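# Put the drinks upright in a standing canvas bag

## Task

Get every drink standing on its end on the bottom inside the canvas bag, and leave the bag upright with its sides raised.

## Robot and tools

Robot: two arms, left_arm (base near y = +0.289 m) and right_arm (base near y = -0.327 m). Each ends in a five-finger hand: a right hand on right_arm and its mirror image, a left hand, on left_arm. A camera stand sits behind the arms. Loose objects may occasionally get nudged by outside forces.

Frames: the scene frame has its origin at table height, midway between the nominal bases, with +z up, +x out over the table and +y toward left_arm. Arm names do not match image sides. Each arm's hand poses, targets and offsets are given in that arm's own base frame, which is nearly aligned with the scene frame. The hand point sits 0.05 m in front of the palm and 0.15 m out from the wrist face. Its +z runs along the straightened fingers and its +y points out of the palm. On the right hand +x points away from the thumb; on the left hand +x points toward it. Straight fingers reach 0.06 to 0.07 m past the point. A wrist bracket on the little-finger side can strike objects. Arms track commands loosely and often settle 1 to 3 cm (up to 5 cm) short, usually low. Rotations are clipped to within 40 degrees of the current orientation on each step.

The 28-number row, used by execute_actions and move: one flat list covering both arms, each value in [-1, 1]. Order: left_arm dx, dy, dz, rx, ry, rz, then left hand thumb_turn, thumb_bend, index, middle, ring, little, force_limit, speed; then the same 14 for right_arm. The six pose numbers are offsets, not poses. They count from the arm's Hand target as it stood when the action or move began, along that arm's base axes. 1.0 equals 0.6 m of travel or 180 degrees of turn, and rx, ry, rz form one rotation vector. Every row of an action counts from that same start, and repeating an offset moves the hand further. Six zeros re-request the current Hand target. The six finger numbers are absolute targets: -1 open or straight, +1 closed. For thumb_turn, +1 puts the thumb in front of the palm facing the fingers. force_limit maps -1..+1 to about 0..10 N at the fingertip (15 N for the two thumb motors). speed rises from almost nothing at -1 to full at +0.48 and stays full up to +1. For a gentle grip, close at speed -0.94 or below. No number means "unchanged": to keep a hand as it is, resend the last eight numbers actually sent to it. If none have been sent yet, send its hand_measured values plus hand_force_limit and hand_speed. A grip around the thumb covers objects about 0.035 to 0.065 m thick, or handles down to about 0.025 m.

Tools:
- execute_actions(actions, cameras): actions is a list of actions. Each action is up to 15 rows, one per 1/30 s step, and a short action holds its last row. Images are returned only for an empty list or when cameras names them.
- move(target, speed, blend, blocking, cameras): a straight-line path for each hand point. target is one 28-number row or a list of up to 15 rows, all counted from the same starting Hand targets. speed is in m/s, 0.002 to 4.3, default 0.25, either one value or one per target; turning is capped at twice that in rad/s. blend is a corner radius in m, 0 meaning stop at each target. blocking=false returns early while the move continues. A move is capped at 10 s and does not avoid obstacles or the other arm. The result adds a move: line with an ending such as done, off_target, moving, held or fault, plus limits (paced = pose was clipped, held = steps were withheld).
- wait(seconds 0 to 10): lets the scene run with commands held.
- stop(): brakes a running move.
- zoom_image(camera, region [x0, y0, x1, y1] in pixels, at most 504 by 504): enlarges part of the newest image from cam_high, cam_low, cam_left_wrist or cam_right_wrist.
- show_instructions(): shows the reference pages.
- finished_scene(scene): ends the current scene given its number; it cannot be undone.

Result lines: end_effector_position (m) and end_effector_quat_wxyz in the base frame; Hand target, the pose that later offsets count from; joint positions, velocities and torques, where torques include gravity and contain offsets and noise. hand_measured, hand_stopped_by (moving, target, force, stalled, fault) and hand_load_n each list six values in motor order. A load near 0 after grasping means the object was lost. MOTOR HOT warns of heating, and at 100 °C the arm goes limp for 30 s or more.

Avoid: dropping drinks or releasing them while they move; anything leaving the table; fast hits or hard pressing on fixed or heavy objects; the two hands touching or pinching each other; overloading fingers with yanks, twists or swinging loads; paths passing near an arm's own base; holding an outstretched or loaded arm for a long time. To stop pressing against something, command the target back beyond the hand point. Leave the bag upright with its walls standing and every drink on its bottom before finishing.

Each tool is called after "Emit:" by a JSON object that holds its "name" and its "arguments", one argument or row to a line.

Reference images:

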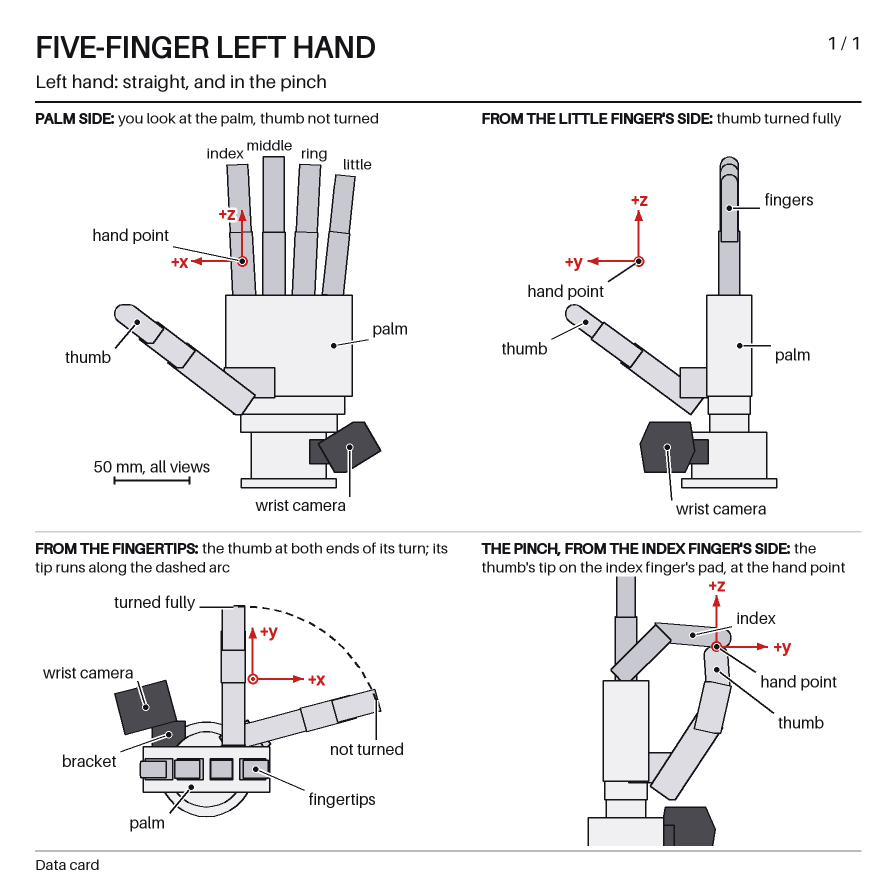

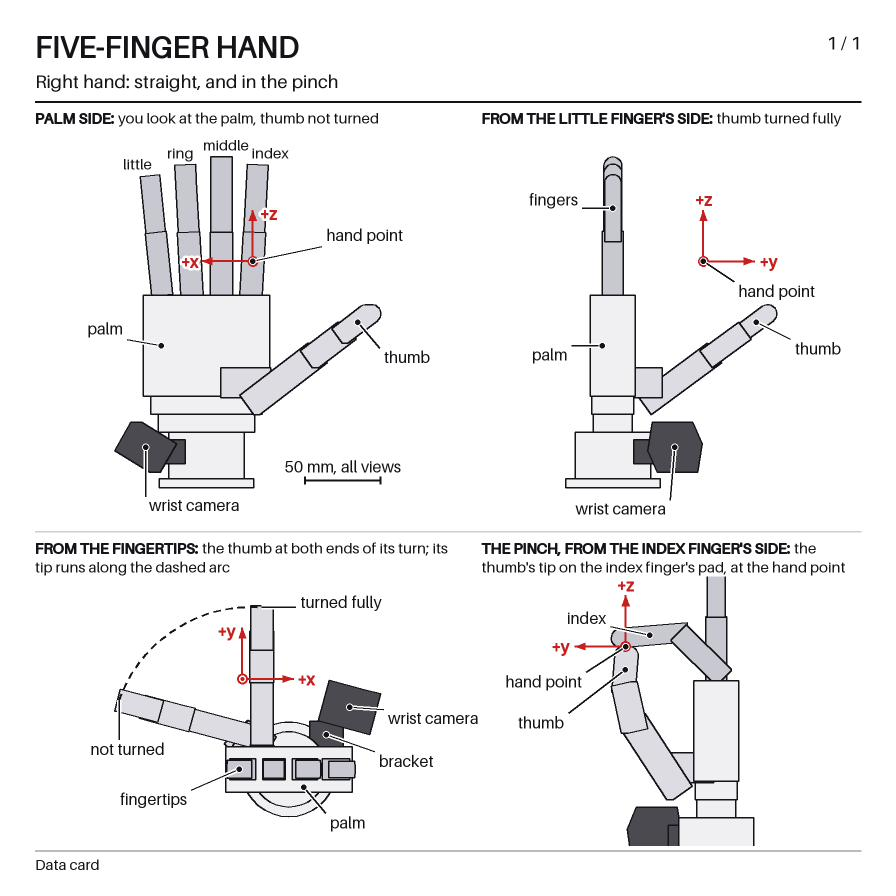

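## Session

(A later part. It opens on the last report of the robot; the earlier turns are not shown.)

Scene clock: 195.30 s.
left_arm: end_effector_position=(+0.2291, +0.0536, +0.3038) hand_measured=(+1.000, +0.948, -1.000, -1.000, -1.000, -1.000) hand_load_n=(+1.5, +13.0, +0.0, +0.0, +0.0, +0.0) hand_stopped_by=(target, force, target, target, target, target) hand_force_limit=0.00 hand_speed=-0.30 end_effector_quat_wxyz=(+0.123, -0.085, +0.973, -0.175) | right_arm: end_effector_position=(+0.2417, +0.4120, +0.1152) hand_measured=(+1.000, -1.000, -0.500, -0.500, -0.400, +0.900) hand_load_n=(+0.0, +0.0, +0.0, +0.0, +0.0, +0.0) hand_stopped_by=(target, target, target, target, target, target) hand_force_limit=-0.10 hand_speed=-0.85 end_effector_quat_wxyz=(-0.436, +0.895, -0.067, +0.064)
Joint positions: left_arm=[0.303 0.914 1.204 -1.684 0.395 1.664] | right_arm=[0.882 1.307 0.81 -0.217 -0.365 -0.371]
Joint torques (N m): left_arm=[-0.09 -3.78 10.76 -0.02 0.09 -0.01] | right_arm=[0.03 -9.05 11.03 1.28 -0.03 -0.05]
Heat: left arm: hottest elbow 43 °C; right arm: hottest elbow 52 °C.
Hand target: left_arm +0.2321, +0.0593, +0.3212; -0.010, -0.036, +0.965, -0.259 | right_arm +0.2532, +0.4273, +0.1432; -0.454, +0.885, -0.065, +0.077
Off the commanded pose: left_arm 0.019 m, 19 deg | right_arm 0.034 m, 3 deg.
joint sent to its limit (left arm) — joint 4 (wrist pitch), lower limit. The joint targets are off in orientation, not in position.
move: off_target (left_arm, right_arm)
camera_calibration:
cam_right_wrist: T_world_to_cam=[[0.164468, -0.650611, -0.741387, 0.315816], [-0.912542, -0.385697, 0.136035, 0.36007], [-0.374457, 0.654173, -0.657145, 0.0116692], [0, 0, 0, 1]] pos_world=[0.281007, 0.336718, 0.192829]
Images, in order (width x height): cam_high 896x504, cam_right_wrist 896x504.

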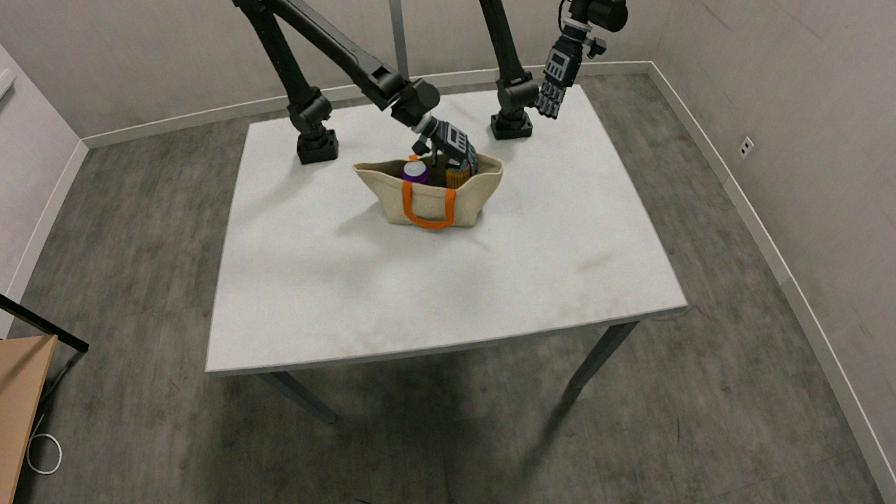

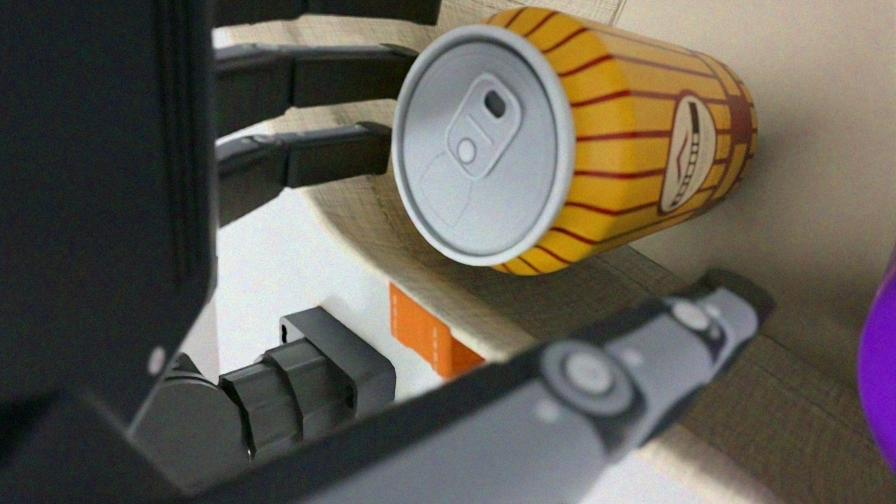

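Emit:
{"name": "move", "arguments": {
  "target": [
    [0,0,0,0,0,0,1,1,-1,-1,-1,-1,0,-0.3,0.0,0.01,0.08,0,0,0,1,-1,-0.5,-0.5,-0.4,0.9,-0.1,-0.85]
  ],
  "speed": 0.08,
  "cameras": ["cam_high","cam_right_wrist"]
}}

Emit:
{"name": "zoom_image", "arguments": {
  "camera": "cam_high",
  "region": [380, 100, 500, 220]
}}

Scene clock: 196.90 s.
left_arm: end_effector_position=(+0.2291, +0.0536, +0.3038) hand_measured=(+1.000, +0.948, -1.000, -1.000, -1.000, -1.000) hand_load_n=(+1.5, +13.0, +0.0, +0.0, +0.0, +0.0) hand_stopped_by=(target, force, target, target, target, target) hand_force_limit=0.00 hand_speed=-0.30 end_effector_quat_wxyz=(+0.123, -0.085, +0.973, -0.175) | right_arm: end_effector_position=(+0.2472, +0.4168, +0.1613) hand_measured=(+1.000, -1.000, -0.500, -0.500, -0.400, +0.900) hand_load_n=(+0.0, +0.0, +0.0, +0.0, +0.0, +0.0) hand_stopped_by=(target, target, target, target, target, target) hand_force_limit=-0.10 hand_speed=-0.85 end_effector_quat_wxyz=(-0.435, +0.895, -0.069, +0.067)
Joint positions: left_arm=[0.303 0.914 1.204 -1.684 0.395 1.664] | right_arm=[0.882 1.267 0.908 -0.353 -0.358 -0.37]
Joint torques (N m): left_arm=[-0.09 -3.78 10.74 -0.02 0.1 -0.01] | right_arm=[0.73 -8.82 11.69 1.22 -0.04 0.01]
Heat: left arm: hottest elbow 43 °C; right arm: hottest elbow 52 °C.
Hand target: left_arm +0.2321, +0.0593, +0.3212; -0.010, -0.036, +0.965, -0.259 | right_arm +0.2532, +0.4333, +0.1913; -0.454, +0.885, -0.065, +0.077
Off the commanded pose: left_arm 0.019 m, 19 deg | right_arm 0.035 m, 3 deg.
joint sent to its limit (left arm) — joint 4 (wrist pitch), lower limit. The joint targets are off in orientation, not in position.
move: off_target (left_arm, right_arm)
camera_calibration:
cam_right_wrist: T_world_to_cam=[[0.163621, -0.652717, -0.739722, 0.352993], [-0.915225, -0.380313, 0.13314, 0.359487], [-0.368229, 0.655228, -0.659609, 0.0392294], [0, 0, 0, 1]] pos_world=[0.2857, 0.341418, 0.239131]
Images, in order (width x height): cam_high 896x504, cam_right_wrist 896x504.

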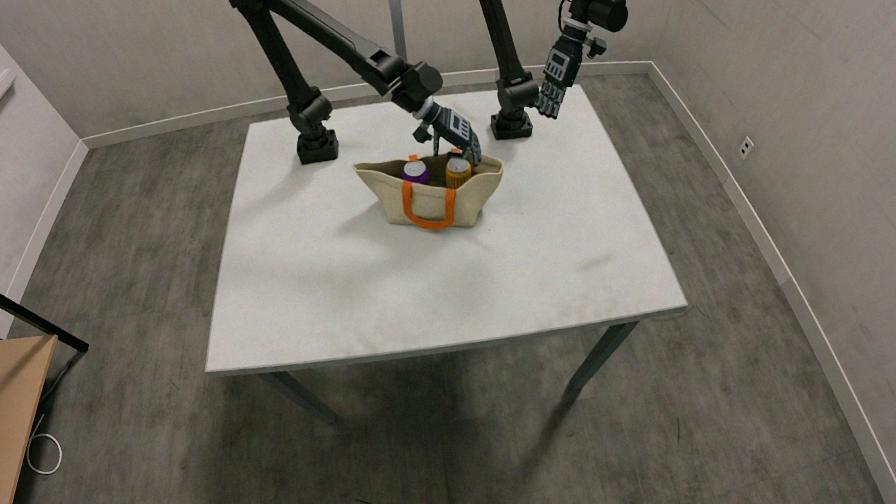

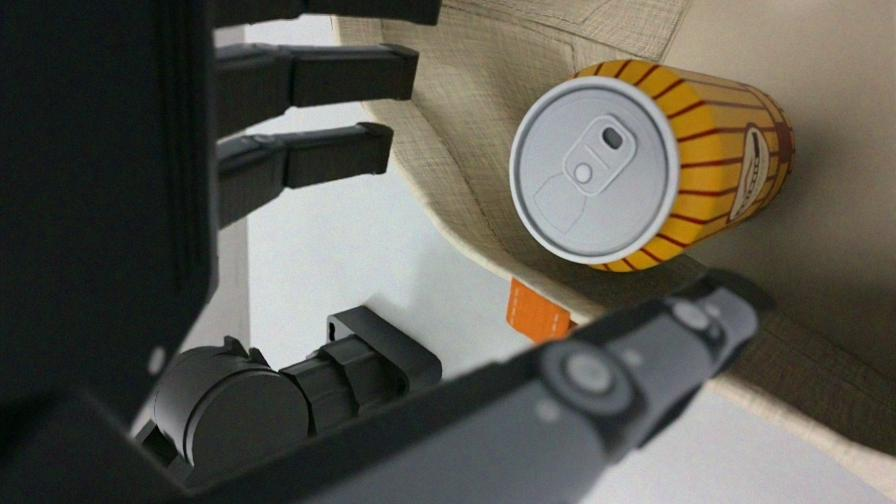

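Scaled by 4.200 from the camera's 896x504 image, which has a finer 1280x720 frame.

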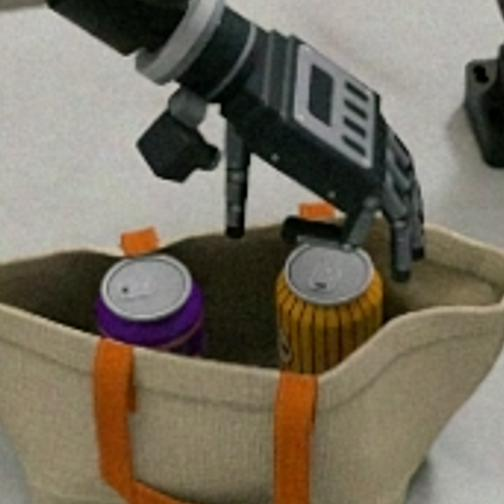

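Emit:
{"name": "move", "arguments": {
  "target": [
    [0,0,0,0,0,0,1,1,-1,-1,-1,-1,0,-0.3,0.0,0.0,0.2,0,0,0,1,-1,-0.5,-0.5,-0.4,0.9,-0.1,-0.85],
    [0,0,0,0,0,0,1,1,-1,-1,-1,-1,0,-0.3,0.0,-0.4,0.25,0,0,0,1,-1,-0.5,-0.5,-0.4,0.9,-0.1,-0.85]
  ],
  "speed": 0.2,
  "blend": 0.03,
  "cameras": ["cam_high","cam_low"]
}}

Emit:
{"name": "zoom_image", "arguments": {
  "camera": "cam_high",
  "region": [330, 120, 530, 240]
}}

Emit:
{"name": "zoom_image", "arguments": {
  "camera": "cam_low",
  "region": [300, 120, 700, 360]
}}

Scene clock: 201.63 s.
left_arm: end_effector_position=(+0.2291, +0.0536, +0.3038) hand_measured=(+1.000, +0.948, -1.000, -1.000, -1.000, -1.000) hand_load_n=(+1.5, +12.5, +0.0, +0.0, +0.5, +0.0) hand_stopped_by=(target, force, target, target, target, target) hand_force_limit=0.00 hand_speed=-0.30 end_effector_quat_wxyz=(+0.123, -0.085, +0.973, -0.175) | right_arm: end_effector_position=(+0.2471, +0.1953, +0.3348) hand_measured=(+1.000, -1.000, -0.500, -0.500, -0.400, +0.900) hand_load_n=(+0.0, +0.0, +0.0, +0.0, +0.0, +0.0) hand_stopped_by=(target, target, target, target, target, target) hand_force_limit=-0.10 hand_speed=-0.85 end_effector_quat_wxyz=(-0.454, +0.886, -0.068, +0.070)
Joint positions: left_arm=[0.303 0.914 1.204 -1.684 0.395 1.664] | right_arm=[0.281 0.904 1.138 -1.201 -0.791 -0.876]
Joint torques (N m): left_arm=[-0.09 -3.78 10.76 -0.02 0.09 -0.01] | right_arm=[-1.2 -2.67 9.57 0.83 -0.72 -0.28]
Heat: left arm: hottest elbow 44 °C; right arm: hottest elbow 53 °C.
Hand target: left_arm +0.2321, +0.0593, +0.3212; -0.010, -0.036, +0.965, -0.259 | right_arm +0.2532, +0.1933, +0.3413; -0.454, +0.885, -0.065, +0.077
Off the commanded pose: left_arm 0.019 m, 19 deg | right_arm 0.009 m, 1 deg.
joint sent to its limit (left arm) — joint 4 (wrist pitch), lower limit. The joint targets are off in orientation, not in position.
move: off_target (left_arm)
Images, in order (width x height): cam_high 896x504, cam_low 896x504.

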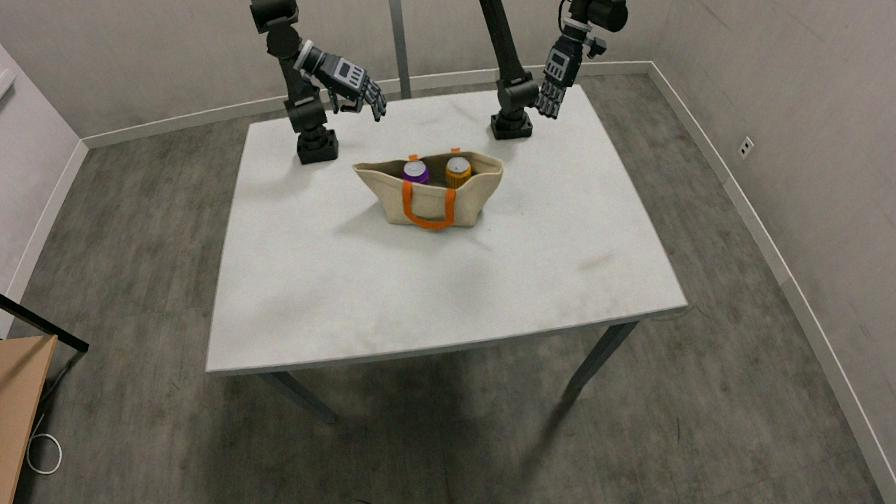

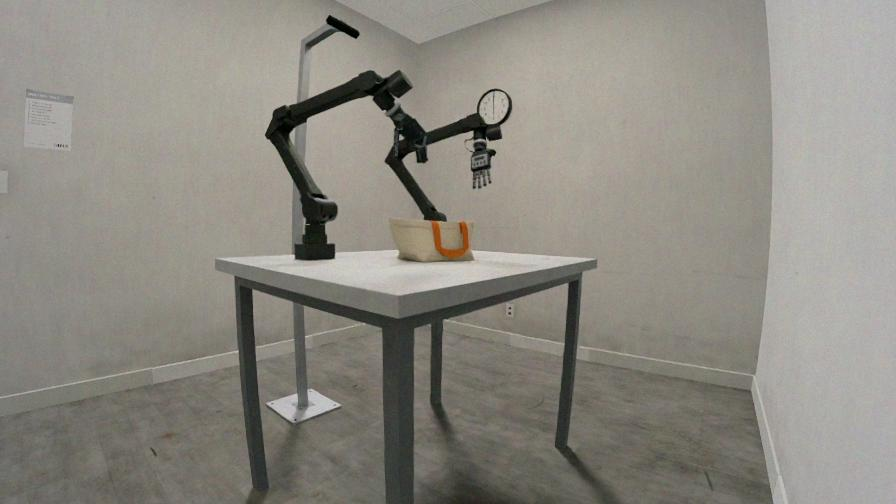

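Scaled by 2.520 from the camera's 896x504 image, which has a finer 1280x720 frame.

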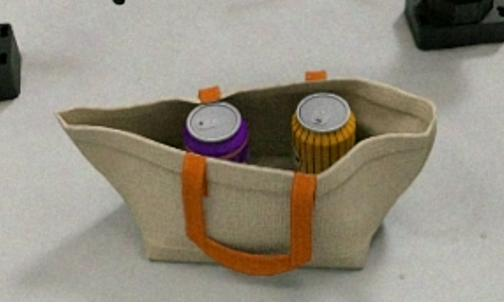

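Scaled by 1.260 from the camera's 896x504 image, which has a finer 1280x720 frame.

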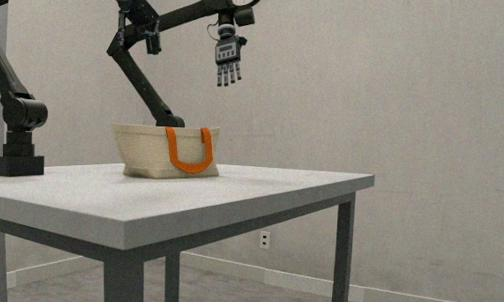

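Emit:
{"name": "finished_scene", "arguments": {
  "scene": 1
}}

The scene is finished: the task was done.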